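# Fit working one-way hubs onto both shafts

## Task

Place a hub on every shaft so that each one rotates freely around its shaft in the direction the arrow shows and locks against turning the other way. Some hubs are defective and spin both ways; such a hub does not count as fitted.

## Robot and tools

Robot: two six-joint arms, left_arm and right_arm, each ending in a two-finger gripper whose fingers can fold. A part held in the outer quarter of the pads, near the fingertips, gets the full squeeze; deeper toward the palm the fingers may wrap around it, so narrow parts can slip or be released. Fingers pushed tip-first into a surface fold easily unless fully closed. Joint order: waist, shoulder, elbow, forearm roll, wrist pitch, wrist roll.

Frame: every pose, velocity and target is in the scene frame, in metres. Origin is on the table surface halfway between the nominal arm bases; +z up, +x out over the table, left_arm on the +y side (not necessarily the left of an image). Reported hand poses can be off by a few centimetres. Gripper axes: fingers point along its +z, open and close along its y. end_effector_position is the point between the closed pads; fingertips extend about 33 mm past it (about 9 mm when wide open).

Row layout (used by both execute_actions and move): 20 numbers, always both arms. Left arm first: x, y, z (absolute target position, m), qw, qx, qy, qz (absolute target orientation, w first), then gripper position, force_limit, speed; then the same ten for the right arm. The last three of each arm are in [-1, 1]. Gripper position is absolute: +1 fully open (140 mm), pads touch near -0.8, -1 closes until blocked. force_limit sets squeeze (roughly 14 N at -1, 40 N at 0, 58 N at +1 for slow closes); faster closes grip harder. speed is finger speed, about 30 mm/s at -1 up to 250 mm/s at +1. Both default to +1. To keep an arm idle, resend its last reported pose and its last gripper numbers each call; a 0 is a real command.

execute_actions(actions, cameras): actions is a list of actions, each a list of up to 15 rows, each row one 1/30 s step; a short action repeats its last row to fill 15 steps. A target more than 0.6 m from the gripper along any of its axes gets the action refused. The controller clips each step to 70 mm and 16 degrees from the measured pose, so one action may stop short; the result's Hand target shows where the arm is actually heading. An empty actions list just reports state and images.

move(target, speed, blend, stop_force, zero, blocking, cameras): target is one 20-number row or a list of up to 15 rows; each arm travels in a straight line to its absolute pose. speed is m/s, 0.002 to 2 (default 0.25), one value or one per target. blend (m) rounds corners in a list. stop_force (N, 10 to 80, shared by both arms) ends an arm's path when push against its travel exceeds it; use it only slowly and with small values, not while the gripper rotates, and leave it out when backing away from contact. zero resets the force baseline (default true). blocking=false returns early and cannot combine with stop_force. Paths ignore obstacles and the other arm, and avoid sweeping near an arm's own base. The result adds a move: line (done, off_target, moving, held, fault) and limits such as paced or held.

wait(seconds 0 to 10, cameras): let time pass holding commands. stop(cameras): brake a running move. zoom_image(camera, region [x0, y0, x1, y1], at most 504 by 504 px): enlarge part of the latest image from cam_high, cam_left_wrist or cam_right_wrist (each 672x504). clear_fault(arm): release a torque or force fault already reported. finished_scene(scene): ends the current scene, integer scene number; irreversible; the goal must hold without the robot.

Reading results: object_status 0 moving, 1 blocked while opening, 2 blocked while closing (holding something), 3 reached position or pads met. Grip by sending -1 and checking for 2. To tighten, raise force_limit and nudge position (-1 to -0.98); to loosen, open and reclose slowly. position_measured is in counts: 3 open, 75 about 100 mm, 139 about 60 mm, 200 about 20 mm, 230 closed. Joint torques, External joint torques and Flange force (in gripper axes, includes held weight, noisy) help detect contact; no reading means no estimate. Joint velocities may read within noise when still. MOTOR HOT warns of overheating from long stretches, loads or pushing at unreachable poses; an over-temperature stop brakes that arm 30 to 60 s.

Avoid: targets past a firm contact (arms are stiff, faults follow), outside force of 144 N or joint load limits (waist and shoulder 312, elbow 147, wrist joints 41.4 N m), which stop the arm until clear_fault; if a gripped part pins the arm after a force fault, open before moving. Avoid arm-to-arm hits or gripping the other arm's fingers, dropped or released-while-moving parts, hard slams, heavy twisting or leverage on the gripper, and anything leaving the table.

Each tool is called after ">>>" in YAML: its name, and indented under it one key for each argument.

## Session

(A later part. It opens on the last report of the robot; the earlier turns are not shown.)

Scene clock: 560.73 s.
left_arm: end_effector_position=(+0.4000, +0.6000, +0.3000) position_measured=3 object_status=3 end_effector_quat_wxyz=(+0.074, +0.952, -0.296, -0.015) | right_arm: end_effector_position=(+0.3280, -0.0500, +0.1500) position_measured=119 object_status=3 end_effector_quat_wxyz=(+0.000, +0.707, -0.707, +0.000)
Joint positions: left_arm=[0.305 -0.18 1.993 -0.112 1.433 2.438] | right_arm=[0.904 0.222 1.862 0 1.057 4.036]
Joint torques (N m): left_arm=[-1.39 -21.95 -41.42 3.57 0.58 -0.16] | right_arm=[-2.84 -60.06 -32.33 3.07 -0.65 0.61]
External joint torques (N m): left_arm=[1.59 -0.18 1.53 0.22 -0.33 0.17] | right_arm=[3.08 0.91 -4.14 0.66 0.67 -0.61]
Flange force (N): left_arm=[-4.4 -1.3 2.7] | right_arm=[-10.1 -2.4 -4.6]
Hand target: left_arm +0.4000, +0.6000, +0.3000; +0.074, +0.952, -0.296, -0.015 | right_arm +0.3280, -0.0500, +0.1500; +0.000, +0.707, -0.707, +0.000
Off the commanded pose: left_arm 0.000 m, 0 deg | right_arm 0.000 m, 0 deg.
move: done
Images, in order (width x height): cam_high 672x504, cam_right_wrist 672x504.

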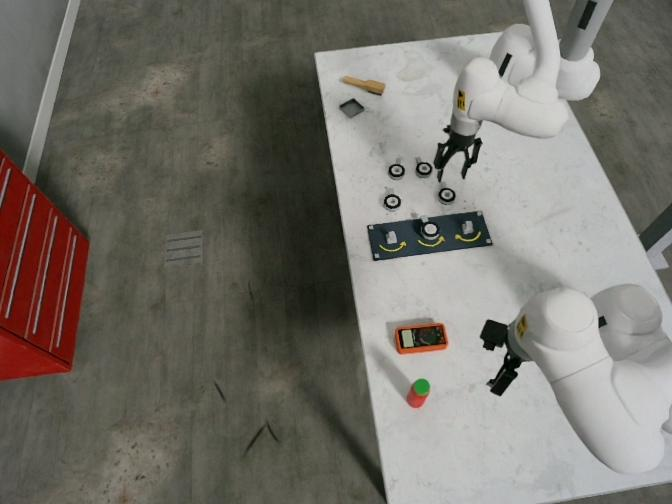

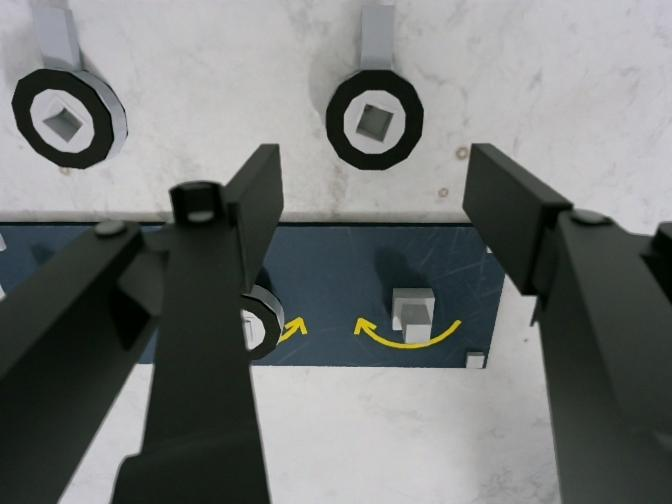

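>>> move:
  target:
    - [0.40,0.60,0.30,0.074,0.952,-0.296,-0.015,1,-1,-1,0.323,-0.0525,0.08,0,0.7071,-0.7071,0,0.08,-0.05,-1]
    - [0.40,0.60,0.30,0.074,0.952,-0.296,-0.015,1,-1,-1,0.323,-0.0525,0.034,0,0.7071,-0.7071,0,0.08,-0.05,-1]
    - [0.40,0.60,0.30,0.074,0.952,-0.296,-0.015,1,-1,-1,0.323,-0.0525,0.034,0,0.7071,-0.7071,0,-1,-0.05,-1]
  speed: [0.15,0.1,0.1]

>>> wait:
  seconds: 0.6

>>> move:
  target:
    - [0.40,0.60,0.30,0.074,0.952,-0.296,-0.015,1,-1,-1,0.323,-0.0525,0.12,0,0.7071,-0.7071,0,-1,-0.05,-1]
    - [0.40,0.60,0.30,0.074,0.952,-0.296,-0.015,1,-1,-1,0.2895,0.0908,0.12,0,0.8090,-0.5878,0,-1,-0.05,-1]
  speed: 0.2
  cameras: ["cam_right_wrist"]

>>> zoom_image:
  camera: "cam_right_wrist"
  region: [320, 120, 430, 240]

Scene clock: 588.60 s.
left_arm: end_effector_position=(+0.4000, +0.6000, +0.3000) position_measured=3 object_status=3 end_effector_quat_wxyz=(+0.074, +0.952, -0.296, -0.015) | right_arm: end_effector_position=(+0.3230, -0.0525, +0.0340) position_measured=139 object_status=0 end_effector_quat_wxyz=(+0.000, +0.707, -0.707, +0.000)
Joint positions: left_arm=[0.305 -0.18 1.993 -0.112 1.433 2.438] | right_arm=[0.908 0.331 1.969 0 0.842 4.04]
Joint torques (N m): left_arm=[-2.07 -22.05 -41.42 3.75 0.52 -0.23] | right_arm=[-2.97 -62.07 -26.41 2.71 -0.94 0.49]
External joint torques (N m): left_arm=[2.16 0.59 1.65 0.03 -0.27 0.23] | right_arm=[3.35 -2.72 -4.85 0.5 0.96 -0.49]
Flange force (N): left_arm=[-4.8 -3.2 2.8] | right_arm=[-8.1 -0.1 -8.2]
Hand target: left_arm +0.4000, +0.6000, +0.3000; +0.074, +0.952, -0.296, -0.015 | right_arm +0.3230, -0.0525, +0.0340; +0.000, +0.707, -0.707, +0.000
Off the commanded pose: left_arm 0.000 m, 0 deg | right_arm 0.000 m, 0 deg.
move: done

Scene clock: 589.20 s.
left_arm: end_effector_position=(+0.4000, +0.6000, +0.3000) position_measured=3 object_status=3 end_effector_quat_wxyz=(+0.074, +0.952, -0.296, -0.015) | right_arm: end_effector_position=(+0.3230, -0.0525, +0.0340) position_measured=139 object_status=2 end_effector_quat_wxyz=(+0.000, +0.707, -0.707, +0.000)
Joint positions: left_arm=[0.305 -0.18 1.993 -0.112 1.433 2.438] | right_arm=[0.908 0.331 1.969 0 0.842 4.04]
Joint torques (N m): left_arm=[-1.41 -22.48 -41.65 3.7 0.6 -0.29] | right_arm=[-3.01 -61.96 -26.45 2.7 -0.88 0.48]
External joint torques (N m): left_arm=[1.44 1.39 1.95 0.08 -0.36 0.3] | right_arm=[3.21 -2.75 -4.78 0.5 0.91 -0.48]
Flange force (N): left_arm=[-3.1 -3.1 3.8] | right_arm=[-7.8 -0.1 -8.1]
Hand target: left_arm +0.4000, +0.6000, +0.3000; +0.074, +0.952, -0.296, -0.015 | right_arm +0.3230, -0.0525, +0.0340; +0.000, +0.707, -0.707, +0.000
Tool commands: left_gripper/position=+1.0 left_gripper/force_limit=-1.0 left_gripper/speed=-1.0 right_gripper/position=-1.0 right_gripper/force_limit=-0.05 right_gripper/speed=-1.0
Off the commanded pose: left_arm 0.000 m, 0 deg | right_arm 0.000 m, 0 deg.
wait: 0.60 s; at rest by 0.17 s

Scene clock: 590.97 s.
left_arm: end_effector_position=(+0.4000, +0.6000, +0.3000) position_measured=3 object_status=3 end_effector_quat_wxyz=(+0.074, +0.952, -0.296, -0.015) | right_arm: end_effector_position=(+0.2895, +0.0907, +0.1200) position_measured=139 object_status=2 end_effector_quat_wxyz=(+0.000, +0.809, -0.588, +0.000)
Joint positions: left_arm=[0.305 -0.18 1.993 -0.112 1.433 2.438] | right_arm=[1.068 0.392 1.689 0 1.061 3.887]
Joint torques (N m): left_arm=[-1.37 -21.85 -41.56 3.66 0.54 -0.27] | right_arm=[-3.42 -79.24 -35.26 3.1 -0.41 0.5]
External joint torques (N m): left_arm=[1.45 0.49 1.8 0.13 -0.3 0.27] | right_arm=[3.62 3.36 -1.19 0.63 0.43 -0.5]
Flange force (N): left_arm=[-3.9 -1.9 3.2] | right_arm=[-8.6 -2.4 0.9]
Hand target: left_arm +0.4000, +0.6000, +0.3000; +0.074, +0.952, -0.296, -0.015 | right_arm +0.2895, +0.0908, +0.1200; +0.000, +0.809, -0.588, +0.000
Off the commanded pose: left_arm 0.000 m, 0 deg | right_arm 0.000 m, 0 deg.
move: done
Images, in order (width x height): cam_right_wrist 672x504.

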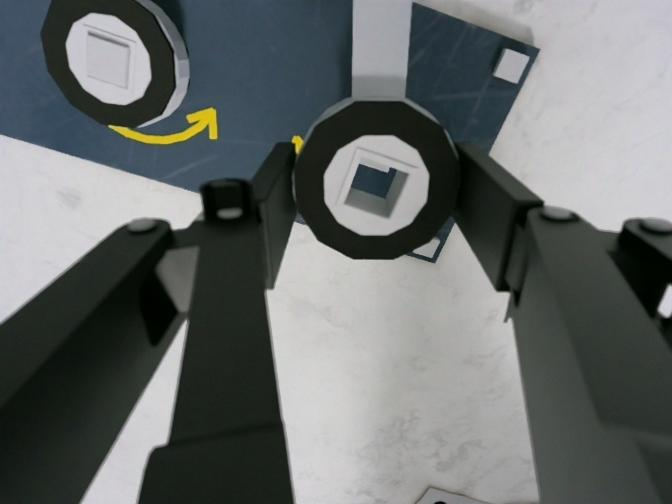

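Scaled by 4.200 from the camera's 672x504 image, which has a finer 960x720 frame.

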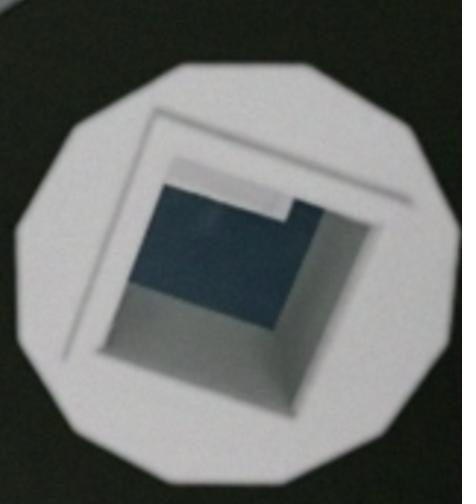

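>>> move:
  target:
    - [0.40,0.60,0.30,0.074,0.952,-0.296,-0.015,1,-1,-1,0.2902,0.0895,0.10,0,0.8166,-0.5771,0,-1,-0.05,-1]
    - [0.40,0.60,0.30,0.074,0.952,-0.296,-0.015,1,-1,-1,0.2902,0.0895,0.085,0,0.8166,-0.5771,0,-1,-0.05,-1]
  speed: 0.1
  cameras: ["cam_right_wrist"]

>>> zoom_image:
  camera: "cam_right_wrist"
  region: [320, 120, 430, 240]

Scene clock: 609.67 s.
left_arm: end_effector_position=(+0.4000, +0.6000, +0.3000) position_measured=3 object_status=3 end_effector_quat_wxyz=(+0.074, +0.952, -0.296, -0.015) | right_arm: end_effector_position=(+0.2902, +0.0895, +0.0851) position_measured=139 object_status=2 end_effector_quat_wxyz=(+0.000, +0.817, -0.577, +0.000)
Joint positions: left_arm=[0.305 -0.18 1.993 -0.112 1.433 2.438] | right_arm=[1.067 0.42 1.72 0 1.002 3.859]
Joint torques (N m): left_arm=[-1.06 -22.16 -41.81 3.69 0.59 -0.24] | right_arm=[-2.92 -80.88 -33.83 3.02 -0.11 0.46]
External joint torques (N m): left_arm=[1.17 0.58 2.04 0.09 -0.34 0.25] | right_arm=[3.15 3.62 -1.49 0.59 0.12 -0.46]
Flange force (N): left_arm=[-3.5 -1.4 3.8] | right_arm=[-8.5 -3.5 1.8]
Hand target: left_arm +0.4000, +0.6000, +0.3000; +0.074, +0.952, -0.296, -0.015 | right_arm +0.2902, +0.0895, +0.0850; +0.000, +0.817, -0.577, +0.000
Off the commanded pose: left_arm 0.000 m, 0 deg | right_arm 0.000 m, 0 deg.
move: done
Images, in order (width x height): cam_right_wrist 672x504.

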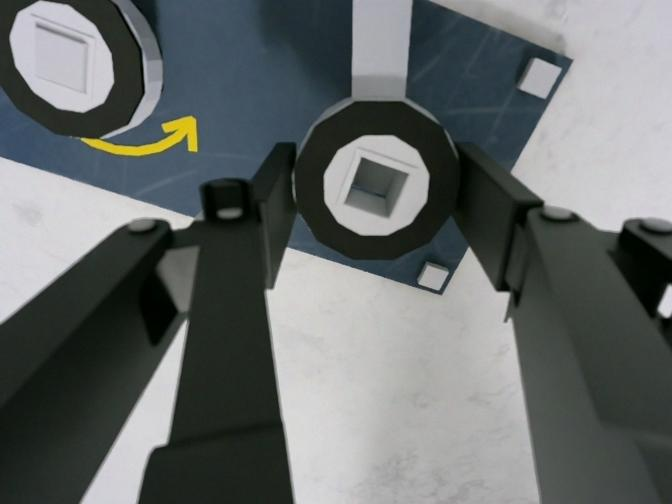

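Scaled by 4.200 from the camera's 672x504 image, which has a finer 960x720 frame.

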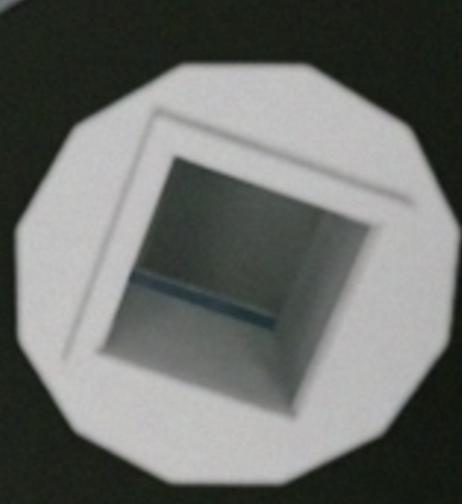

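>>> move:
  target: [0.40,0.60,0.30,0.074,0.952,-0.296,-0.015,1,-1,-1,0.2902,0.0895,0.075,0,0.8166,-0.5771,0,-1,-0.05,-1]
  speed: 0.02
  cameras: ["cam_right_wrist"]
  stop_force: 12

>>> zoom_image:
  camera: "cam_right_wrist"
  region: [340, 140, 410, 230]

Scene clock: 618.97 s.
left_arm: end_effector_position=(+0.4000, +0.6000, +0.3000) position_measured=3 object_status=3 end_effector_quat_wxyz=(+0.074, +0.952, -0.296, -0.015) | right_arm: end_effector_position=(+0.2902, +0.0895, +0.0800) position_measured=139 object_status=2 end_effector_quat_wxyz=(+0.000, +0.817, -0.577, +0.000)
Joint positions: left_arm=[0.305 -0.18 1.993 -0.112 1.433 2.438] | right_arm=[1.067 0.424 1.724 0 0.994 3.859]
Joint torques (N m): left_arm=[-1.69 -21.75 -41.5 3.56 0.6 -0.23] | right_arm=[-2.32 -72.3 -28.33 3.2 -0.72 0.53]
External joint torques (N m): left_arm=[1.83 -0.1 1.68 0.23 -0.35 0.24] | right_arm=[2.49 -5.13 -6.73 0.38 0.74 -0.53]
Flange force (N): left_arm=[-5.0 -1.7 2.9] | right_arm=[-7.4 -3.8 -10.9]
Hand target: left_arm +0.4000, +0.6000, +0.3000; +0.074, +0.952, -0.296, -0.015 | right_arm +0.2902, +0.0895, +0.0800; +0.000, +0.817, -0.577, +0.000
Off the commanded pose: left_arm 0.000 m, 0 deg | right_arm 0.005 m, 0 deg.
move: contact (right_arm)
Images, in order (width x height): cam_right_wrist 672x504.

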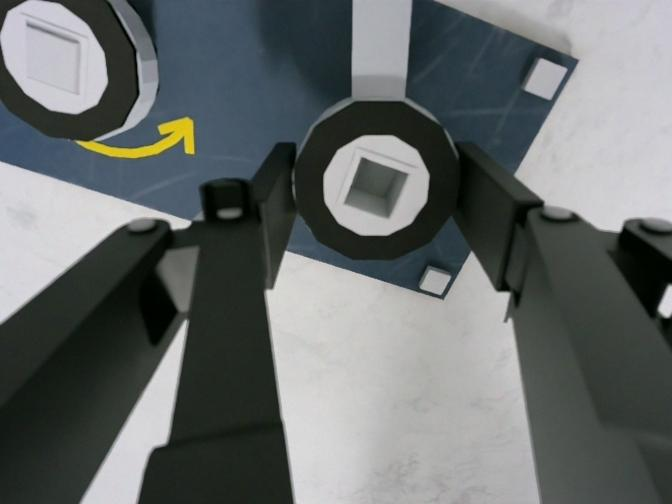

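Scaled by 5.600 from the camera's 672x504 image, which has a finer 960x720 frame.

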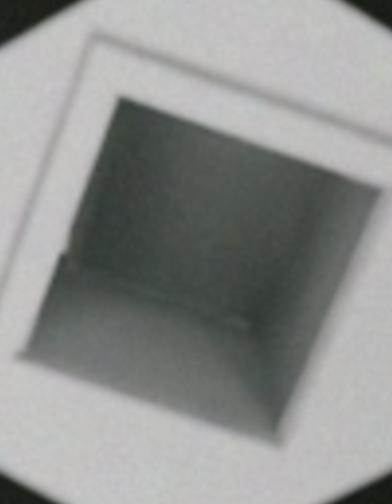

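>>> move:
  target:
    - [0.40,0.60,0.30,0.074,0.952,-0.296,-0.015,1,-1,-1,0.2902,0.0895,0.0825,0,0.8166,-0.5771,0,-1,-0.05,-1]
    - [0.40,0.60,0.30,0.074,0.952,-0.296,-0.015,1,-1,-1,0.2890,0.0894,0.0825,0,0.8166,-0.5771,0,-1,-0.05,-1]
  speed: 0.03

>>> move:
  target: [0.40,0.60,0.30,0.074,0.952,-0.296,-0.015,1,-1,-1,0.2890,0.0894,0.074,0,0.8166,-0.5771,0,-1,-0.05,-1]
  speed: 0.02
  cameras: ["cam_right_wrist"]
  stop_force: 12

>>> zoom_image:
  camera: "cam_right_wrist"
  region: [340, 140, 410, 230]

Scene clock: 632.30 s.
left_arm: end_effector_position=(+0.4000, +0.6000, +0.3000) position_measured=3 object_status=3 end_effector_quat_wxyz=(+0.074, +0.952, -0.296, -0.015) | right_arm: end_effector_position=(+0.2890, +0.0894, +0.0825) position_measured=139 object_status=2 end_effector_quat_wxyz=(+0.000, +0.817, -0.577, +0.000)
Joint positions: left_arm=[0.305 -0.18 1.993 -0.112 1.433 2.438] | right_arm=[1.068 0.421 1.723 0 0.997 3.86]
Joint torques (N m): left_arm=[-1.91 -22.42 -41.67 3.61 0.55 -0.18] | right_arm=[-1.68 -81.97 -34.49 2.97 -0.35 0.3]
External joint torques (N m): left_arm=[2.05 0.7 1.87 0.18 -0.3 0.18] | right_arm=[1.92 4.63 -0.75 0.64 0.36 -0.3]
Flange force (N): left_arm=[-4.6 -2.9 3.2] | right_arm=[-7.4 -4.4 2.9]
Hand target: left_arm +0.4000, +0.6000, +0.3000; +0.074, +0.952, -0.296, -0.015 | right_arm +0.2890, +0.0894, +0.0825; +0.000, +0.817, -0.577, +0.000
Off the commanded pose: left_arm 0.000 m, 0 deg | right_arm 0.000 m, 0 deg.
move: done

Scene clock: 633.07 s.
left_arm: end_effector_position=(+0.4000, +0.6000, +0.3000) position_measured=3 object_status=3 end_effector_quat_wxyz=(+0.074, +0.952, -0.296, -0.015) | right_arm: end_effector_position=(+0.2890, +0.0894, +0.0797) position_measured=139 object_status=2 end_effector_quat_wxyz=(+0.000, +0.817, -0.577, +0.000)
Joint positions: left_arm=[0.305 -0.18 1.993 -0.112 1.433 2.438] | right_arm=[1.068 0.424 1.725 0 0.992 3.86]
Joint torques (N m): left_arm=[-2 -21.93 -42.02 3.58 0.51 -0.21] | right_arm=[-1.96 -70.6 -27.27 3.38 -1 0.5]
External joint torques (N m): left_arm=[2.13 0.44 2.32 0.19 -0.27 0.22] | right_arm=[2.02 -6.87 -7.82 0.2 1.02 -0.5]
Flange force (N): left_arm=[-5.5 -2.3 3.8] | right_arm=[-7.0 -4.3 -13.7]
Hand target: left_arm +0.4000, +0.6000, +0.3000; +0.074, +0.952, -0.296, -0.015 | right_arm +0.2890, +0.0894, +0.0797; +0.000, +0.817, -0.577, +0.000
Off the commanded pose: left_arm 0.000 m, 0 deg | right_arm 0.006 m, 0 deg.
move: contact (right_arm)
Images, in order (width x height): cam_right_wrist 672x504.

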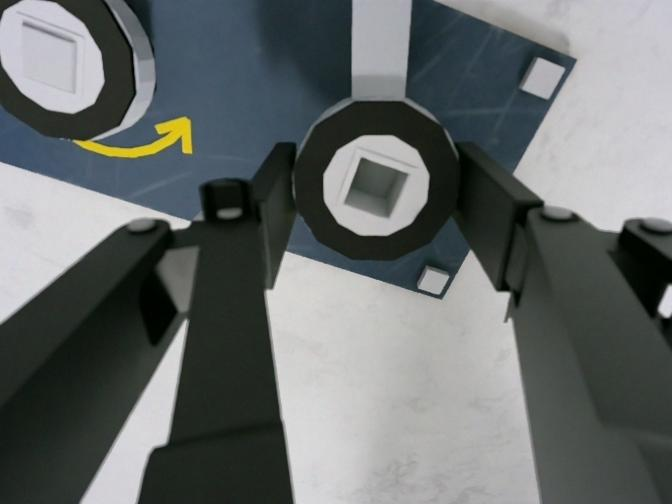

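Scaled by 5.600 from the camera's 672x504 image, which has a finer 960x720 frame.

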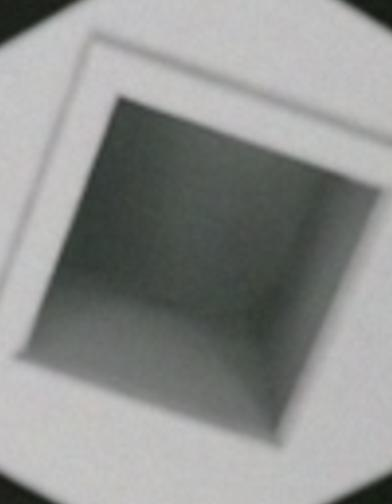

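>>> move:
  target:
    - [0.40,0.60,0.30,0.074,0.952,-0.296,-0.015,1,-1,-1,0.2890,0.0894,0.0825,0,0.8166,-0.5771,0,-1,-0.05,-1]
    - [0.40,0.60,0.30,0.074,0.952,-0.296,-0.015,1,-1,-1,0.2888,0.0901,0.0825,0,0.8166,-0.5771,0,-1,-0.05,-1]
  speed: 0.03

>>> move:
  target: [0.40,0.60,0.30,0.074,0.952,-0.296,-0.015,1,-1,-1,0.2888,0.0901,0.074,0,0.8166,-0.5771,0,-1,-0.05,-1]
  speed: 0.02
  cameras: ["cam_right_wrist"]
  stop_force: 12

>>> zoom_image:
  camera: "cam_right_wrist"
  region: [340, 140, 410, 230]

Scene clock: 650.13 s.
left_arm: end_effector_position=(+0.4000, +0.6000, +0.3000) position_measured=3 object_status=3 end_effector_quat_wxyz=(+0.074, +0.952, -0.296, -0.015) | right_arm: end_effector_position=(+0.2888, +0.0901, +0.0827) position_measured=139 object_status=2 end_effector_quat_wxyz=(+0.000, +0.817, -0.577, +0.000)
Joint positions: left_arm=[0.305 -0.18 1.993 -0.112 1.433 2.438] | right_arm=[1.069 0.422 1.722 0 0.998 3.861]
Joint torques (N m): left_arm=[-1.94 -22.37 -41.48 3.65 0.5 -0.24] | right_arm=[-2.85 -80.32 -34 3.02 -0.33 0.47]
External joint torques (N m): left_arm=[2.05 0.76 1.71 0.13 -0.25 0.25] | right_arm=[2.82 2.72 -1.23 0.57 0.35 -0.47]
Flange force (N): left_arm=[-4.6 -3.2 2.9] | right_arm=[-7.0 -2.6 0.9]
Hand target: left_arm +0.4000, +0.6000, +0.3000; +0.074, +0.952, -0.296, -0.015 | right_arm +0.2888, +0.0901, +0.0825; +0.000, +0.817, -0.577, +0.000
Off the commanded pose: left_arm 0.000 m, 0 deg | right_arm 0.000 m, 0 deg.
move: done

Scene clock: 650.93 s.
left_arm: end_effector_position=(+0.4000, +0.6000, +0.3000) position_measured=3 object_status=3 end_effector_quat_wxyz=(+0.074, +0.952, -0.296, -0.015) | right_arm: end_effector_position=(+0.2888, +0.0902, +0.0794) position_measured=139 object_status=2 end_effector_quat_wxyz=(+0.000, +0.817, -0.577, +0.000)
Joint positions: left_arm=[0.305 -0.18 1.993 -0.112 1.433 2.438] | right_arm=[1.069 0.425 1.724 0 0.993 3.861]
Joint torques (N m): left_arm=[-1.65 -22.27 -41.42 3.67 0.52 -0.2] | right_arm=[-2.47 -69.66 -27.33 3.32 -1.21 0.48]
External joint torques (N m): left_arm=[1.74 0.7 1.66 0.11 -0.27 0.21] | right_arm=[2.63 -7.84 -7.78 0.28 1.23 -0.48]
Flange force (N): left_arm=[-4.0 -2.7 2.9] | right_arm=[-6.8 -2.8 -14.9]
Hand target: left_arm +0.4000, +0.6000, +0.3000; +0.074, +0.952, -0.296, -0.015 | right_arm +0.2888, +0.0902, +0.0794; +0.000, +0.817, -0.577, +0.000
Off the commanded pose: left_arm 0.000 m, 0 deg | right_arm 0.005 m, 0 deg.
move: contact (right_arm)
Images, in order (width x height): cam_right_wrist 672x504.

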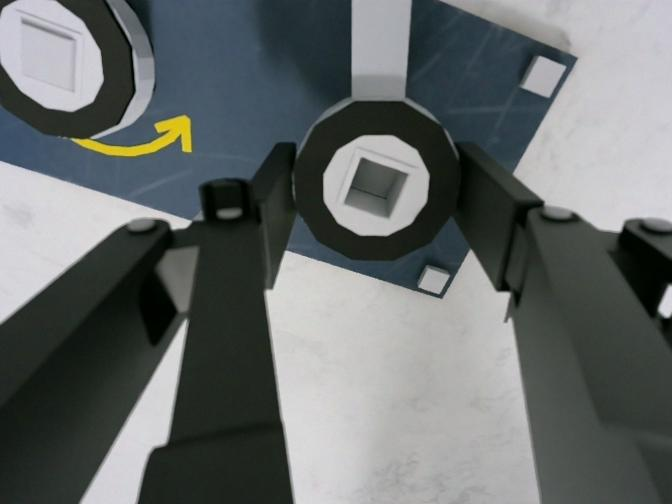

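Scaled by 5.600 from the camera's 672x504 image, which has a finer 960x720 frame.

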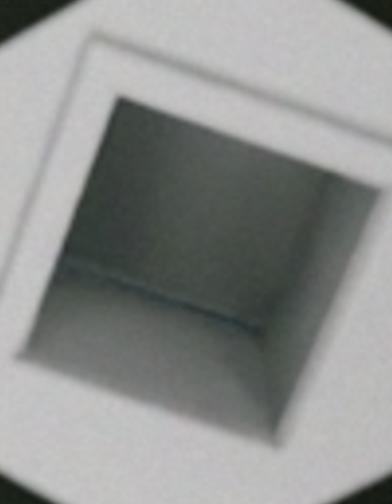

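>>> move:
  target:
    - [0.40,0.60,0.30,0.074,0.952,-0.296,-0.015,1,-1,-1,0.2888,0.0902,0.0825,0,0.8166,-0.5771,0,-1,-0.05,-1]
    - [0.40,0.60,0.30,0.074,0.952,-0.296,-0.015,1,-1,-1,0.2882,0.0898,0.0825,0,0.8166,-0.5771,0,-1,-0.05,-1]
  speed: 0.03

>>> move:
  target: [0.40,0.60,0.30,0.074,0.952,-0.296,-0.015,1,-1,-1,0.2882,0.0898,0.074,0,0.8166,-0.5771,0,-1,-0.05,-1]
  speed: 0.02
  stop_force: 12
  cameras: ["cam_right_wrist"]

>>> zoom_image:
  camera: "cam_right_wrist"
  region: [340, 140, 410, 230]

Scene clock: 692.50 s.
left_arm: end_effector_position=(+0.4000, +0.6000, +0.3000) position_measured=3 object_status=3 end_effector_quat_wxyz=(+0.074, +0.952, -0.296, -0.015) | right_arm: end_effector_position=(+0.2882, +0.0898, +0.0825) position_measured=139 object_status=2 end_effector_quat_wxyz=(+0.000, +0.817, -0.577, +0.000)
Joint positions: left_arm=[0.305 -0.18 1.993 -0.112 1.433 2.438] | right_arm=[1.069 0.421 1.723 0 0.997 3.861]
Joint torques (N m): left_arm=[-1.39 -22.14 -41.51 3.7 0.59 -0.26] | right_arm=[-3.29 -80.77 -33.22 3.03 -0.39 0.52]
External joint torques (N m): left_arm=[1.52 0.34 1.68 0.09 -0.34 0.26] | right_arm=[3.23 3.63 -2 0.56 0.4 -0.52]
Flange force (N): left_arm=[-4.0 -1.9 3.1] | right_arm=[-9.4 -4.4 1.0]
Hand target: left_arm +0.4000, +0.6000, +0.3000; +0.074, +0.952, -0.296, -0.015 | right_arm +0.2882, +0.0898, +0.0825; +0.000, +0.817, -0.577, +0.000
Off the commanded pose: left_arm 0.000 m, 0 deg | right_arm 0.000 m, 0 deg.
move: done

Scene clock: 693.33 s.
left_arm: end_effector_position=(+0.4000, +0.6000, +0.3000) position_measured=3 object_status=3 end_effector_quat_wxyz=(+0.074, +0.952, -0.296, -0.015) | right_arm: end_effector_position=(+0.2882, +0.0898, +0.0787) position_measured=139 object_status=2 end_effector_quat_wxyz=(+0.000, +0.817, -0.577, +0.000)
Joint positions: left_arm=[0.305 -0.18 1.993 -0.112 1.433 2.438] | right_arm=[1.069 0.425 1.726 0 0.991 3.861]
Joint torques (N m): left_arm=[-1.86 -22.3 -41.49 3.66 0.57 -0.22] | right_arm=[-4.95 -71.47 -30.1 2.2 -2.37 0.46]
External joint torques (N m): left_arm=[1.97 0.82 1.74 0.12 -0.32 0.23] | right_arm=[4.94 -5.85 -4.86 1.36 2.4 -0.46]
Flange force (N): left_arm=[-4.3 -3.1 3.1] | right_arm=[-7.5 1.2 -12.9]
Hand target: left_arm +0.4000, +0.6000, +0.3000; +0.074, +0.952, -0.296, -0.015 | right_arm +0.2882, +0.0898, +0.0787; +0.000, +0.817, -0.577, +0.000
Off the commanded pose: left_arm 0.000 m, 0 deg | right_arm 0.005 m, 0 deg.
move: contact (right_arm)
Images, in order (width x height): cam_right_wrist 672x504.

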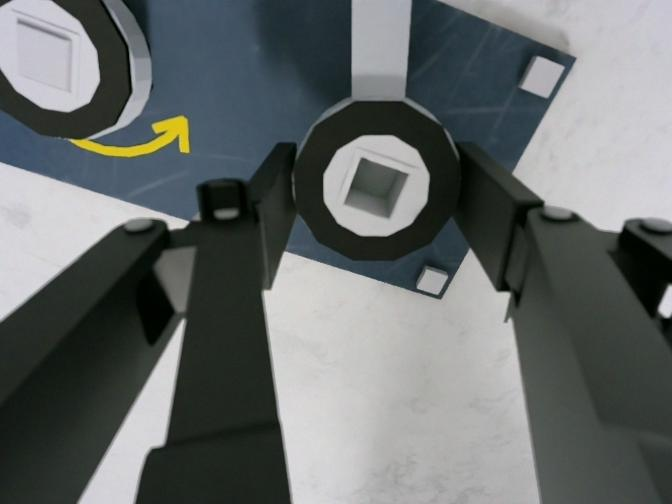

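Scaled by 5.600 from the camera's 672x504 image, which has a finer 960x720 frame.

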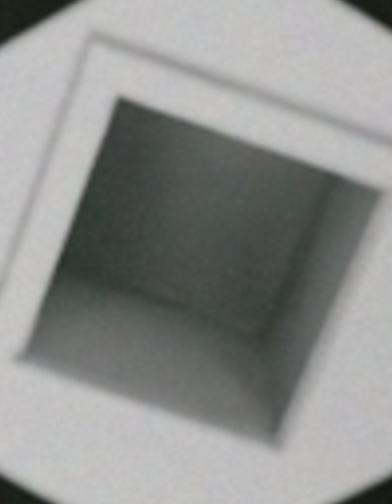

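>>> move:
  target:
    - [0.40,0.60,0.30,0.074,0.952,-0.296,-0.015,1,-1,-1,0.2882,0.0898,0.0810,0,0.8166,-0.5771,0,-1,-0.05,-1]
    - [0.40,0.60,0.30,0.074,0.952,-0.296,-0.015,1,-1,-1,0.2877,0.0896,0.0810,0,0.8166,-0.5771,0,-1,-0.05,-1]
  speed: 0.03

>>> move:
  target: [0.40,0.60,0.30,0.074,0.952,-0.296,-0.015,1,-1,-1,0.2877,0.0896,0.074,0,0.8166,-0.5771,0,-1,-0.05,-1]
  speed: 0.02
  stop_force: 12
  cameras: ["cam_right_wrist"]

>>> zoom_image:
  camera: "cam_right_wrist"
  region: [345, 150, 405, 225]

Scene clock: 710.93 s.
left_arm: end_effector_position=(+0.4000, +0.6000, +0.3000) position_measured=3 object_status=3 end_effector_quat_wxyz=(+0.074, +0.952, -0.296, -0.015) | right_arm: end_effector_position=(+0.2879, +0.0895, +0.0810) position_measured=139 object_status=2 end_effector_quat_wxyz=(+0.000, +0.817, -0.577, +0.000)
Joint positions: left_arm=[0.305 -0.18 1.993 -0.112 1.433 2.438] | right_arm=[1.07 0.422 1.725 0 0.995 3.862]
Joint torques (N m): left_arm=[-1.54 -22.49 -41.71 3.63 0.57 -0.22] | right_arm=[-1.69 -81.49 -35.08 3.03 -0.43 0.52]
External joint torques (N m): left_arm=[1.64 0.94 1.91 0.16 -0.33 0.22] | right_arm=[2.21 4.12 -0.07 0.57 0.45 -0.52]
Flange force (N): left_arm=[-3.8 -2.7 3.5] | right_arm=[-6.0 -2.9 2.9]
Hand target: left_arm +0.4000, +0.6000, +0.3000; +0.074, +0.952, -0.296, -0.015 | right_arm +0.2877, +0.0896, +0.0810; +0.000, +0.817, -0.577, +0.000
Off the commanded pose: left_arm 0.000 m, 0 deg | right_arm 0.000 m, 0 deg.
move: done

Scene clock: 712.17 s.
left_arm: end_effector_position=(+0.4000, +0.6000, +0.3000) position_measured=3 object_status=3 end_effector_quat_wxyz=(+0.074, +0.952, -0.296, -0.015) | right_arm: end_effector_position=(+0.2876, +0.0896, +0.0740) position_measured=139 object_status=2 end_effector_quat_wxyz=(+0.000, +0.817, -0.577, +0.000)
Joint positions: left_arm=[0.305 -0.18 1.993 -0.112 1.433 2.438] | right_arm=[1.07 0.428 1.73 0 0.983 3.862]
Joint torques (N m): left_arm=[-1.28 -21.78 -41.86 3.68 0.52 -0.22] | right_arm=[-11.32 -78.74 -32.98 -0.52 -1.25 0.45]
External joint torques (N m): left_arm=[1.47 -0.15 1.95 0.11 -0.28 0.23] | right_arm=[11.84 1.08 -1.87 4.09 1.27 -0.45]
Flange force (N): left_arm=[-4.6 -0.8 3.3] | right_arm=[-16.3 5.8 -2.5]
Hand target: left_arm +0.4000, +0.6000, +0.3000; +0.074, +0.952, -0.296, -0.015 | right_arm +0.2877, +0.0896, +0.0740; +0.000, +0.817, -0.577, +0.000
Off the commanded pose: left_arm 0.000 m, 0 deg | right_arm 0.000 m, 0 deg.
move: done
Images, in order (width x height): cam_right_wrist 672x504.

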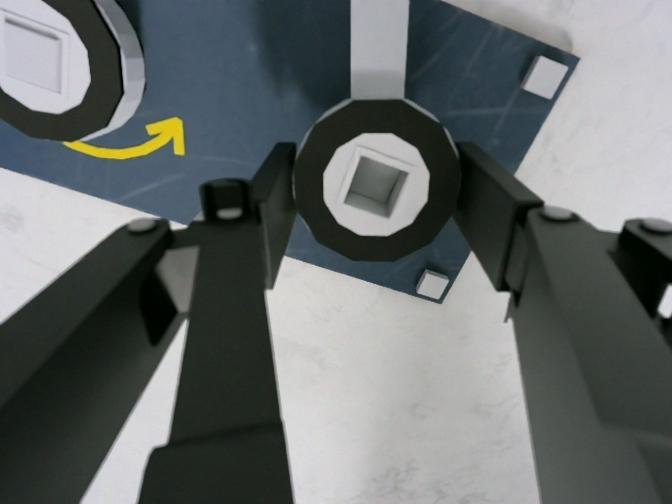

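Scaled by 6.720 from the camera's 672x504 image, which has a finer 960x720 frame.

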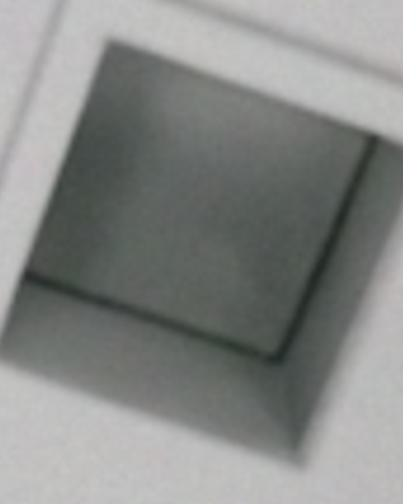

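>>> move:
  target: [0.40,0.60,0.30,0.074,0.952,-0.296,-0.015,1,-1,-1,0.2876,0.0894,0.046,0,0.8166,-0.5771,0,-1,-0.05,-1]
  speed: 0.03
  stop_force: 15
  cameras: ["cam_right_wrist"]

Scene clock: 719.17 s.
left_arm: end_effector_position=(+0.4000, +0.6000, +0.3000) position_measured=3 object_status=3 end_effector_quat_wxyz=(+0.074, +0.952, -0.296, -0.015) | right_arm: end_effector_position=(+0.2876, +0.0894, +0.0533) position_measured=139 object_status=2 end_effector_quat_wxyz=(+0.000, +0.817, -0.577, +0.000)
Joint positions: left_arm=[0.305 -0.18 1.993 -0.112 1.433 2.438] | right_arm=[1.07 0.447 1.745 0 0.949 3.862]
Joint torques (N m): left_arm=[-1.43 -22.05 -41.64 3.59 0.59 -0.21] | right_arm=[-11.03 -78.5 -33.88 -0.32 -2.6 0.55]
External joint torques (N m): left_arm=[1.59 0.26 1.84 0.2 -0.33 0.21] | right_arm=[11.14 -0.04 -0.11 3.79 2.63 -0.55]
Flange force (N): left_arm=[-4.3 -1.7 3.3] | right_arm=[-12.6 8.1 -4.4]
Hand target: left_arm +0.4000, +0.6000, +0.3000; +0.074, +0.952, -0.296, -0.015 | right_arm +0.2876, +0.0894, +0.0534; +0.000, +0.817, -0.577, +0.000
Off the commanded pose: left_arm 0.000 m, 0 deg | right_arm 0.007 m, 0 deg.
move: contact (right_arm)
Images, in order (width x height): cam_right_wrist 672x504.

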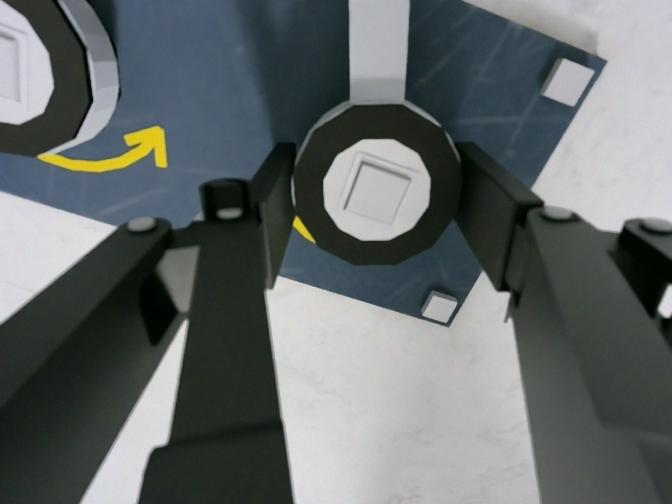

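>>> move:
  target: [0.40,0.60,0.30,0.074,0.952,-0.296,-0.015,1,-1,-1,0.2877,0.0898,0.0545,0,0.8166,-0.5771,0,-1,-0.05,-1]
  speed: 0.03
  cameras: ["cam_right_wrist"]

>>> move:
  target: [0.40,0.60,0.30,0.074,0.952,-0.296,-0.015,1,-1,-1,0.2873,0.0901,0.0545,0,0.7518,-0.6593,0,-1,-0.05,-1]
  speed: 0.1
  cameras: ["cam_right_wrist"]

Scene clock: 733.80 s.
left_arm: end_effector_position=(+0.4000, +0.6000, +0.3000) position_measured=3 object_status=3 end_effector_quat_wxyz=(+0.074, +0.952, -0.296, -0.015) | right_arm: end_effector_position=(+0.2877, +0.0898, +0.0545) position_measured=139 object_status=2 end_effector_quat_wxyz=(+0.000, +0.817, -0.577, +0.000)
Joint positions: left_arm=[0.305 -0.18 1.993 -0.112 1.433 2.438] | right_arm=[1.07 0.447 1.744 0 0.951 3.862]
Joint torques (N m): left_arm=[-2.06 -22.48 -41.59 3.62 0.59 -0.25] | right_arm=[-11.91 -87.02 -41.37 -0.29 -3.98 0.52]
External joint torques (N m): left_arm=[2.14 1.23 1.89 0.16 -0.35 0.25] | right_arm=[12.19 8.33 7.28 3.77 4 -0.52]
Flange force (N): left_arm=[-4.4 -3.9 3.5] | right_arm=[-11.3 11.5 6.4]
Hand target: left_arm +0.4000, +0.6000, +0.3000; +0.074, +0.952, -0.296, -0.015 | right_arm +0.2877, +0.0898, +0.0545; +0.000, +0.817, -0.577, +0.000
Off the commanded pose: left_arm 0.000 m, 0 deg | right_arm 0.000 m, 0 deg.
move: done
Images, in order (width x height): cam_right_wrist 672x504.

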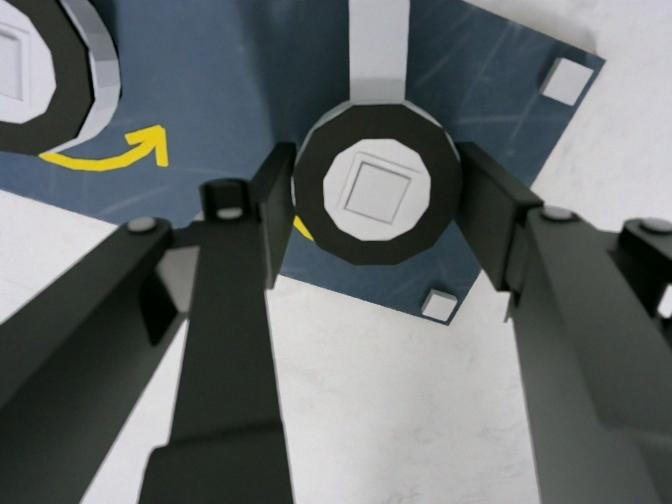

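Scene clock: 735.27 s.
left_arm: end_effector_position=(+0.4000, +0.6000, +0.3000) position_measured=3 object_status=3 end_effector_quat_wxyz=(+0.074, +0.952, -0.296, -0.015) | right_arm: end_effector_position=(+0.2873, +0.0901, +0.0546) position_measured=139 object_status=2 end_effector_quat_wxyz=(+0.000, +0.752, -0.659, +0.000)
Joint positions: left_arm=[0.305 -0.18 1.993 -0.112 1.433 2.438] | right_arm=[1.071 0.447 1.744 0 0.951 4.072]
Joint torques (N m): left_arm=[-1.24 -22.5 -41.5 3.61 0.6 -0.26] | right_arm=[0.38 -86.46 -42.44 4.41 -4.67 0.63]
External joint torques (N m): left_arm=[1.4 0.6 1.65 0.18 -0.35 0.26] | right_arm=[-0.24 7.85 8.36 -0.93 4.7 -0.63]
Flange force (N): left_arm=[-3.6 -2.1 3.1] | right_arm=[3.7 1.0 5.5]
Hand target: left_arm +0.4000, +0.6000, +0.3000; +0.074, +0.952, -0.296, -0.015 | right_arm +0.2873, +0.0901, +0.0545; +0.000, +0.752, -0.659, +0.000
Off the commanded pose: left_arm 0.000 m, 0 deg | right_arm 0.000 m, 0 deg.
move: done
Images, in order (width x height): cam_right_wrist 672x504.

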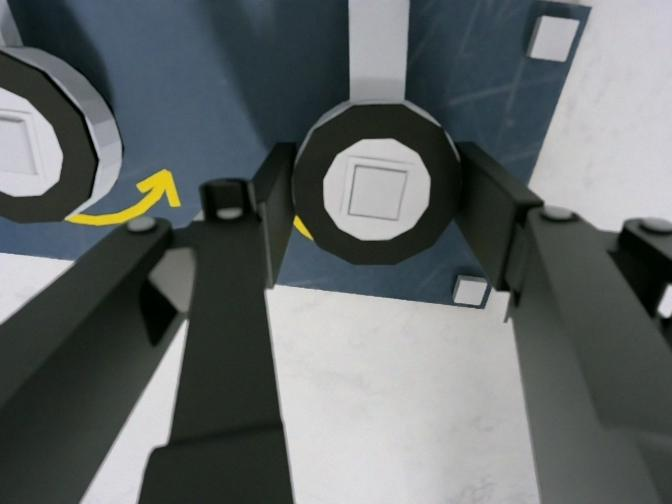

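>>> move:
  target: [0.40,0.60,0.30,0.074,0.952,-0.296,-0.015,1,-1,-1,0.2877,0.0898,0.0545,0,0.8166,-0.5771,0,-1,-0.05,-1]
  speed: 0.1
  cameras: ["cam_right_wrist"]

Scene clock: 742.87 s.
left_arm: end_effector_position=(+0.4000, +0.6000, +0.3000) position_measured=3 object_status=3 end_effector_quat_wxyz=(+0.074, +0.952, -0.296, -0.015) | right_arm: end_effector_position=(+0.2877, +0.0898, +0.0544) position_measured=139 object_status=2 end_effector_quat_wxyz=(+0.000, +0.817, -0.577, +0.000)
Joint positions: left_arm=[0.305 -0.18 1.993 -0.112 1.433 2.438] | right_arm=[1.07 0.447 1.744 0 0.951 3.862]
Joint torques (N m): left_arm=[-1.23 -22.11 -41.6 3.77 0.6 -0.31] | right_arm=[-10.01 -82.23 -39.25 0.09 -4.34 -0.02]
External joint torques (N m): left_arm=[1.45 0.05 1.75 0.02 -0.34 0.32] | right_arm=[10.27 3.49 5.07 3.41 4.36 0.02]
Flange force (N): left_arm=[-4.4 -1.4 3.1] | right_arm=[-8.8 11.3 -0.3]
Hand target: left_arm +0.4000, +0.6000, +0.3000; +0.074, +0.952, -0.296, -0.015 | right_arm +0.2877, +0.0898, +0.0545; +0.000, +0.817, -0.577, +0.000
Off the commanded pose: left_arm 0.000 m, 0 deg | right_arm 0.000 m, 0 deg.
move: done
Images, in order (width x height): cam_right_wrist 672x504.

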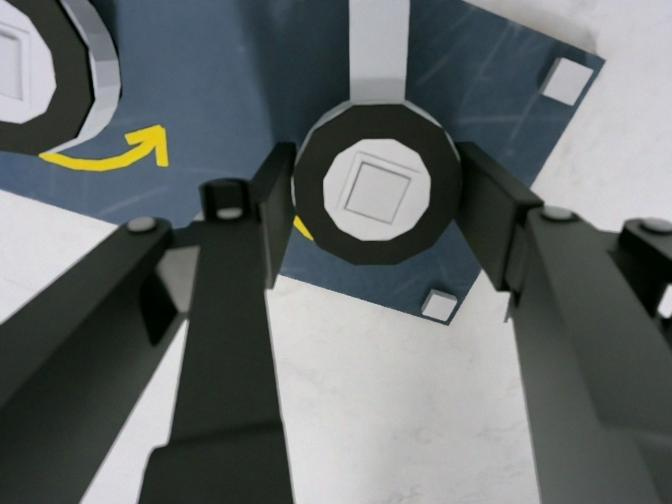

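>>> move:
  target: [0.40,0.60,0.30,0.074,0.952,-0.296,-0.015,1,-1,-1,0.2883,0.0896,0.0545,0,0.8849,-0.4658,0,-1,-0.05,-1]
  speed: 0.1
  cameras: ["cam_right_wrist"]

>>> move:
  target: [0.40,0.60,0.30,0.074,0.952,-0.296,-0.015,1,-1,-1,0.2877,0.0898,0.0545,0,0.8166,-0.5771,0,-1,-0.05,-1]
  speed: 0.1
  cameras: ["cam_right_wrist"]

Scene clock: 751.63 s.
left_arm: end_effector_position=(+0.4000, +0.6000, +0.3000) position_measured=3 object_status=3 end_effector_quat_wxyz=(+0.074, +0.952, -0.296, -0.015) | right_arm: end_effector_position=(+0.2883, +0.0896, +0.0545) position_measured=139 object_status=2 end_effector_quat_wxyz=(+0.000, +0.885, -0.466, +0.000)
Joint positions: left_arm=[0.305 -0.18 1.993 -0.112 1.433 2.438] | right_arm=[1.069 0.447 1.744 0 0.951 3.6]
Joint torques (N m): left_arm=[-1.23 -22.42 -41.5 3.64 0.61 -0.22] | right_arm=[-18.57 -82.88 -46.08 -3 -8.05 0.27]
External joint torques (N m): left_arm=[1.36 0.74 1.69 0.15 -0.36 0.23] | right_arm=[18.77 4.3 12 6.48 8.06 -0.27]
Flange force (N): left_arm=[-3.3 -2.2 3.3] | right_arm=[-16.5 23.0 -0.9]
Hand target: left_arm +0.4000, +0.6000, +0.3000; +0.074, +0.952, -0.296, -0.015 | right_arm +0.2883, +0.0896, +0.0545; +0.000, +0.885, -0.466, +0.000
Off the commanded pose: left_arm 0.000 m, 0 deg | right_arm 0.000 m, 0 deg.
move: done
Images, in order (width x height): cam_right_wrist 672x504.

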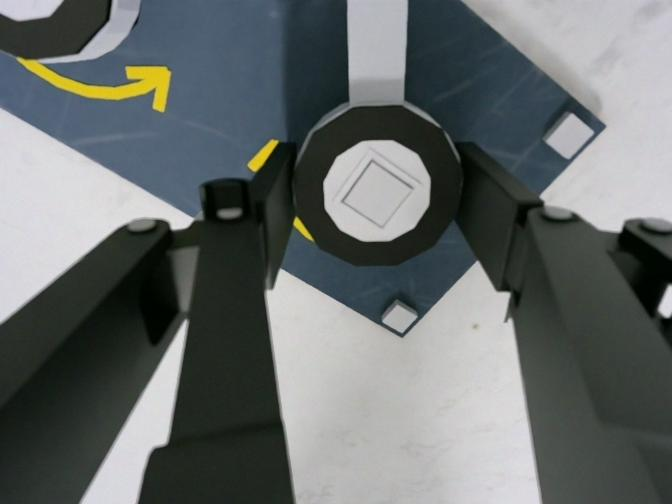

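Scene clock: 753.37 s.
left_arm: end_effector_position=(+0.4000, +0.6000, +0.3000) position_measured=3 object_status=3 end_effector_quat_wxyz=(+0.074, +0.952, -0.296, -0.015) | right_arm: end_effector_position=(+0.2877, +0.0898, +0.0545) position_measured=139 object_status=2 end_effector_quat_wxyz=(+0.000, +0.817, -0.577, +0.000)
Joint positions: left_arm=[0.305 -0.18 1.993 -0.112 1.433 2.438] | right_arm=[1.07 0.447 1.744 0 0.951 3.862]
Joint torques (N m): left_arm=[-1.79 -21.81 -41.49 3.64 0.56 -0.24] | right_arm=[-5.31 -82.03 -44.18 2.02 -7.38 0.47]
External joint torques (N m): left_arm=[1.96 -0.1 1.65 0.15 -0.31 0.24] | right_arm=[5.45 3.48 10.08 1.46 7.39 -0.47]
Flange force (N): left_arm=[-5.2 -1.9 2.8] | right_arm=[2.4 12.4 -1.9]
Hand target: left_arm +0.4000, +0.6000, +0.3000; +0.074, +0.952, -0.296, -0.015 | right_arm +0.2877, +0.0898, +0.0545; +0.000, +0.817, -0.577, +0.000
Off the commanded pose: left_arm 0.000 m, 0 deg | right_arm 0.000 m, 0 deg.
move: done
Images, in order (width x height): cam_right_wrist 672x504.

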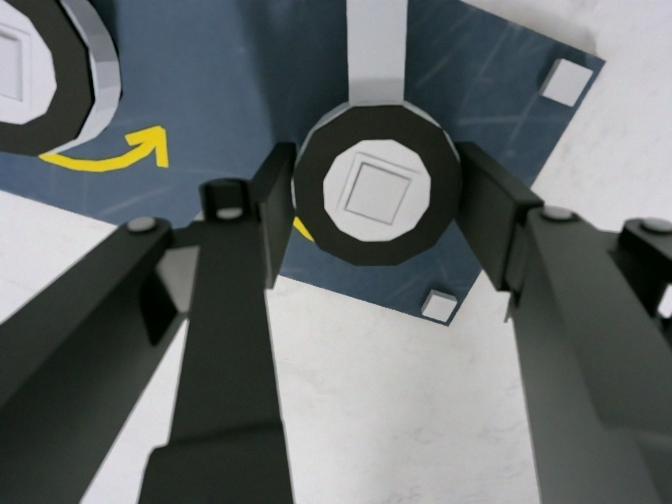

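>>> move:
  target:
    - [0.40,0.60,0.30,0.074,0.952,-0.296,-0.015,1,-1,-1,0.2877,0.0898,0.09,0,0.8166,-0.5771,0,-1,-0.05,-1]
    - [0.40,0.60,0.30,0.074,0.952,-0.296,-0.015,1,-1,-1,0.2877,0.0898,0.13,0,0.8166,-0.5771,0,-1,-0.05,-1]
    - [0.40,0.60,0.30,0.074,0.952,-0.296,-0.015,1,-1,-1,0.323,-0.0525,0.13,0,0.7071,-0.7071,0,-1,-0.05,-1]
    - [0.40,0.60,0.30,0.074,0.952,-0.296,-0.015,1,-1,-1,0.323,-0.0525,0.045,0,0.7071,-0.7071,0,-1,-0.05,-1]
  speed: [0.05,0.15,0.25,0.15]

>>> move:
  target: [0.40,0.60,0.30,0.074,0.952,-0.296,-0.015,1,-1,-1,0.323,-0.0525,0.034,0,0.7071,-0.7071,0,-1,-0.05,-1]
  speed: 0.03
  stop_force: 12

>>> move:
  target:
    - [0.40,0.60,0.30,0.074,0.952,-0.296,-0.015,1,-1,-1,0.323,-0.0525,0.0342,0,0.7071,-0.7071,0,0.08,-0.05,-1]
    - [0.40,0.60,0.30,0.074,0.952,-0.296,-0.015,1,-1,-1,0.323,-0.0525,0.12,0,0.7071,-0.7071,0,0.08,-0.05,-1]
    - [0.40,0.60,0.30,0.074,0.952,-0.296,-0.015,1,-1,-1,0.383,-0.145,0.15,0,0.7071,-0.7071,0,0.08,-0.05,-1]
  speed: [0.05,0.15,0.25]
  cameras: ["cam_high","cam_right_wrist"]

Scene clock: 773.90 s.
left_arm: end_effector_position=(+0.4000, +0.6000, +0.3000) position_measured=3 object_status=3 end_effector_quat_wxyz=(+0.074, +0.952, -0.296, -0.015) | right_arm: end_effector_position=(+0.3230, -0.0525, +0.0451) position_measured=139 object_status=2 end_effector_quat_wxyz=(+0.000, +0.707, -0.707, +0.000)
Joint positions: left_arm=[0.305 -0.18 1.993 -0.112 1.433 2.438] | right_arm=[0.908 0.318 1.961 0 0.862 4.04]
Joint torques (N m): left_arm=[-1.51 -22.42 -41.7 3.62 0.59 -0.25] | right_arm=[-2.87 -68.43 -30.65 2.64 -0.31 0.48]
External joint torques (N m): left_arm=[1.61 0.86 1.91 0.17 -0.34 0.26] | right_arm=[2.89 4.3 -1.2 0.61 0.34 -0.48]
Flange force (N): left_arm=[-3.9 -2.6 3.5] | right_arm=[-9.1 -1.7 3.4]
Hand target: left_arm +0.4000, +0.6000, +0.3000; +0.074, +0.952, -0.296, -0.015 | right_arm +0.3230, -0.0525, +0.0450; +0.000, +0.707, -0.707, +0.000
Off the commanded pose: left_arm 0.000 m, 0 deg | right_arm 0.000 m, 0 deg.
move: done

Scene clock: 775.17 s.
left_arm: end_effector_position=(+0.4000, +0.6000, +0.3000) position_measured=3 object_status=3 end_effector_quat_wxyz=(+0.074, +0.952, -0.296, -0.015) | right_arm: end_effector_position=(+0.3230, -0.0525, +0.0340) position_measured=139 object_status=2 end_effector_quat_wxyz=(+0.000, +0.707, -0.707, +0.000)
Joint positions: left_arm=[0.305 -0.18 1.993 -0.112 1.433 2.438] | right_arm=[0.908 0.331 1.969 0 0.842 4.04]
Joint torques (N m): left_arm=[-2 -22.46 -41.36 3.6 0.62 -0.28] | right_arm=[-3.36 -68.83 -30.15 2.72 -0.35 0.58]
External joint torques (N m): left_arm=[2.15 0.61 1.53 0.19 -0.37 0.28] | right_arm=[3.59 4.13 -1.06 0.48 0.38 -0.57]
Flange force (N): left_arm=[-4.8 -3.4 2.8] | right_arm=[-9.3 -0.6 3.4]
Hand target: left_arm +0.4000, +0.6000, +0.3000; +0.074, +0.952, -0.296, -0.015 | right_arm +0.3230, -0.0525, +0.0340; +0.000, +0.707, -0.707, +0.000
Off the commanded pose: left_arm 0.000 m, 0 deg | right_arm 0.000 m, 0 deg.
move: done

Scene clock: 777.47 s.
left_arm: end_effector_position=(+0.4000, +0.6000, +0.3000) position_measured=3 object_status=3 end_effector_quat_wxyz=(+0.074, +0.952, -0.296, -0.015) | right_arm: end_effector_position=(+0.3829, -0.1450, +0.1500) position_measured=119 object_status=3 end_effector_quat_wxyz=(+0.000, +0.707, -0.707, +0.000)
Joint positions: left_arm=[0.305 -0.18 1.993 -0.112 1.433 2.438] | right_arm=[0.73 0.168 1.93 0 1.044 3.862]
Joint torques (N m): left_arm=[-1.02 -21.62 -41.43 3.67 0.58 -0.22] | right_arm=[-3.81 -55.62 -33.53 3.12 -0.44 0.95]
External joint torques (N m): left_arm=[1.11 0.16 1.73 0.11 -0.33 0.23] | right_arm=[3.96 2.28 -2.64 0.57 0.46 -0.95]
Flange force (N): left_arm=[-3.5 -0.9 3.2] | right_arm=[-9.7 -2.5 -1.6]
Hand target: left_arm +0.4000, +0.6000, +0.3000; +0.074, +0.952, -0.296, -0.015 | right_arm +0.3830, -0.1450, +0.1500; +0.000, +0.707, -0.707, +0.000
Off the commanded pose: left_arm 0.000 m, 0 deg | right_arm 0.000 m, 0 deg.
move: done
Images, in order (width x height): cam_high 672x504, cam_right_wrist 672x504.

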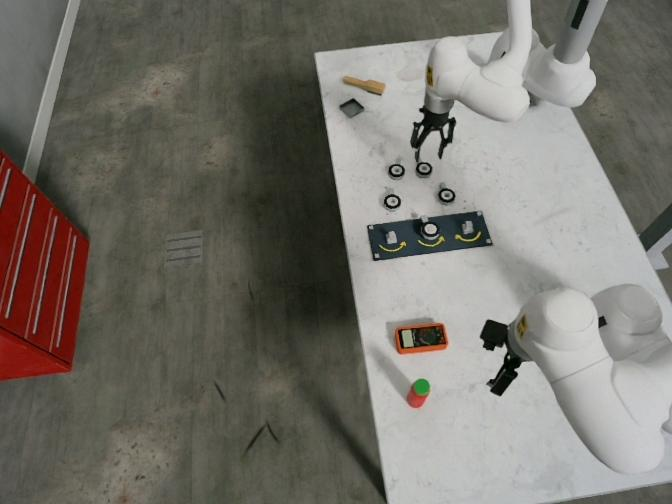

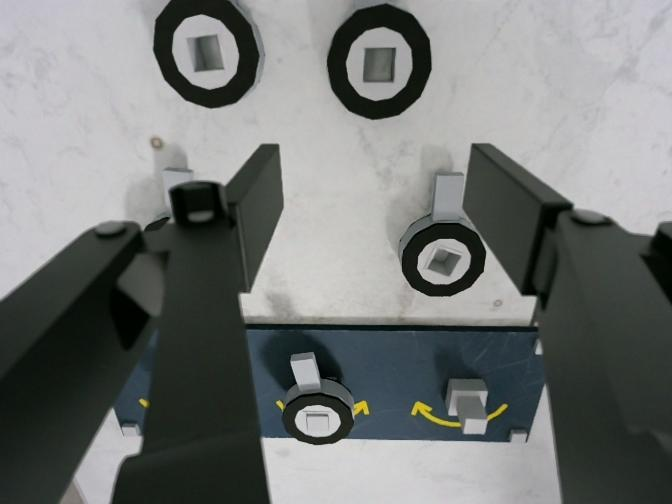

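>>> move:
  target: [0.40,0.60,0.30,0.074,0.952,-0.296,-0.015,1,-1,-1,0.380,-0.178,0.15,0,0.7071,-0.7071,0,0.08,-0.05,-1]
  cameras: ["cam_right_wrist"]

>>> zoom_image:
  camera: "cam_right_wrist"
  region: [290, 60, 490, 210]

Scene clock: 790.67 s.
left_arm: end_effector_position=(+0.4000, +0.6000, +0.3000) position_measured=3 object_status=3 end_effector_quat_wxyz=(+0.074, +0.952, -0.296, -0.015) | right_arm: end_effector_position=(+0.3800, -0.1779, +0.1500) position_measured=119 object_status=3 end_effector_quat_wxyz=(+0.000, +0.707, -0.707, +0.000)
Joint positions: left_arm=[0.305 -0.18 1.993 -0.112 1.433 2.438] | right_arm=[0.689 0.131 1.975 0 1.036 3.821]
Joint torques (N m): left_arm=[-1.62 -21.59 -41.5 3.68 0.54 -0.27] | right_arm=[-2.94 -50.97 -33.22 3.13 -0.32 0.37]
External joint torques (N m): left_arm=[1.83 -0.41 1.71 0.11 -0.28 0.28] | right_arm=[3.25 1.66 -2.76 0.56 0.34 -0.37]
Flange force (N): left_arm=[-5.4 -1.3 2.8] | right_arm=[-9.0 -2.3 -2.0]
Hand target: left_arm +0.4000, +0.6000, +0.3000; +0.074, +0.952, -0.296, -0.015 | right_arm +0.3800, -0.1780, +0.1500; +0.000, +0.707, -0.707, +0.000
Off the commanded pose: left_arm 0.000 m, 0 deg | right_arm 0.000 m, 0 deg.
move: done
Images, in order (width x height): cam_right_wrist 672x504.

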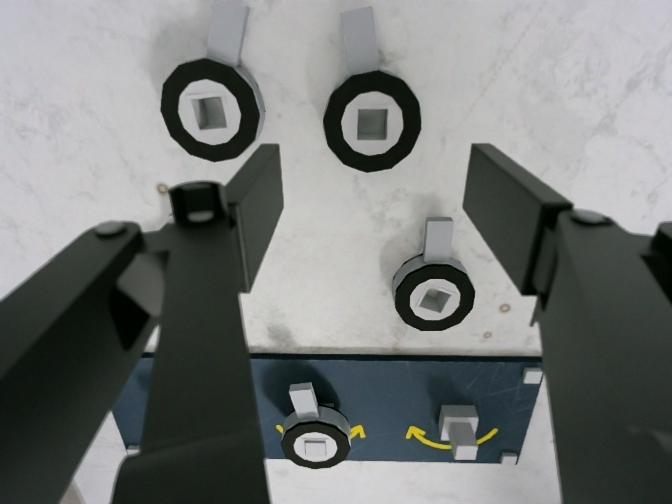

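Scaled by 2.520 from the camera's 672x504 image, which has a finer 960x720 frame.

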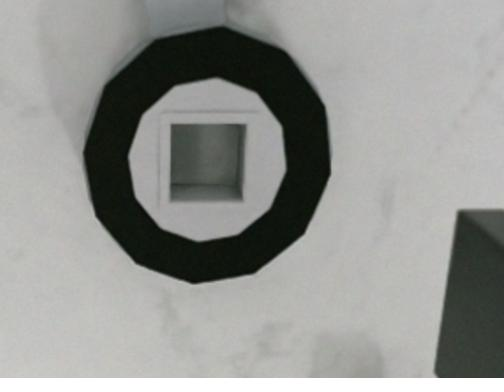

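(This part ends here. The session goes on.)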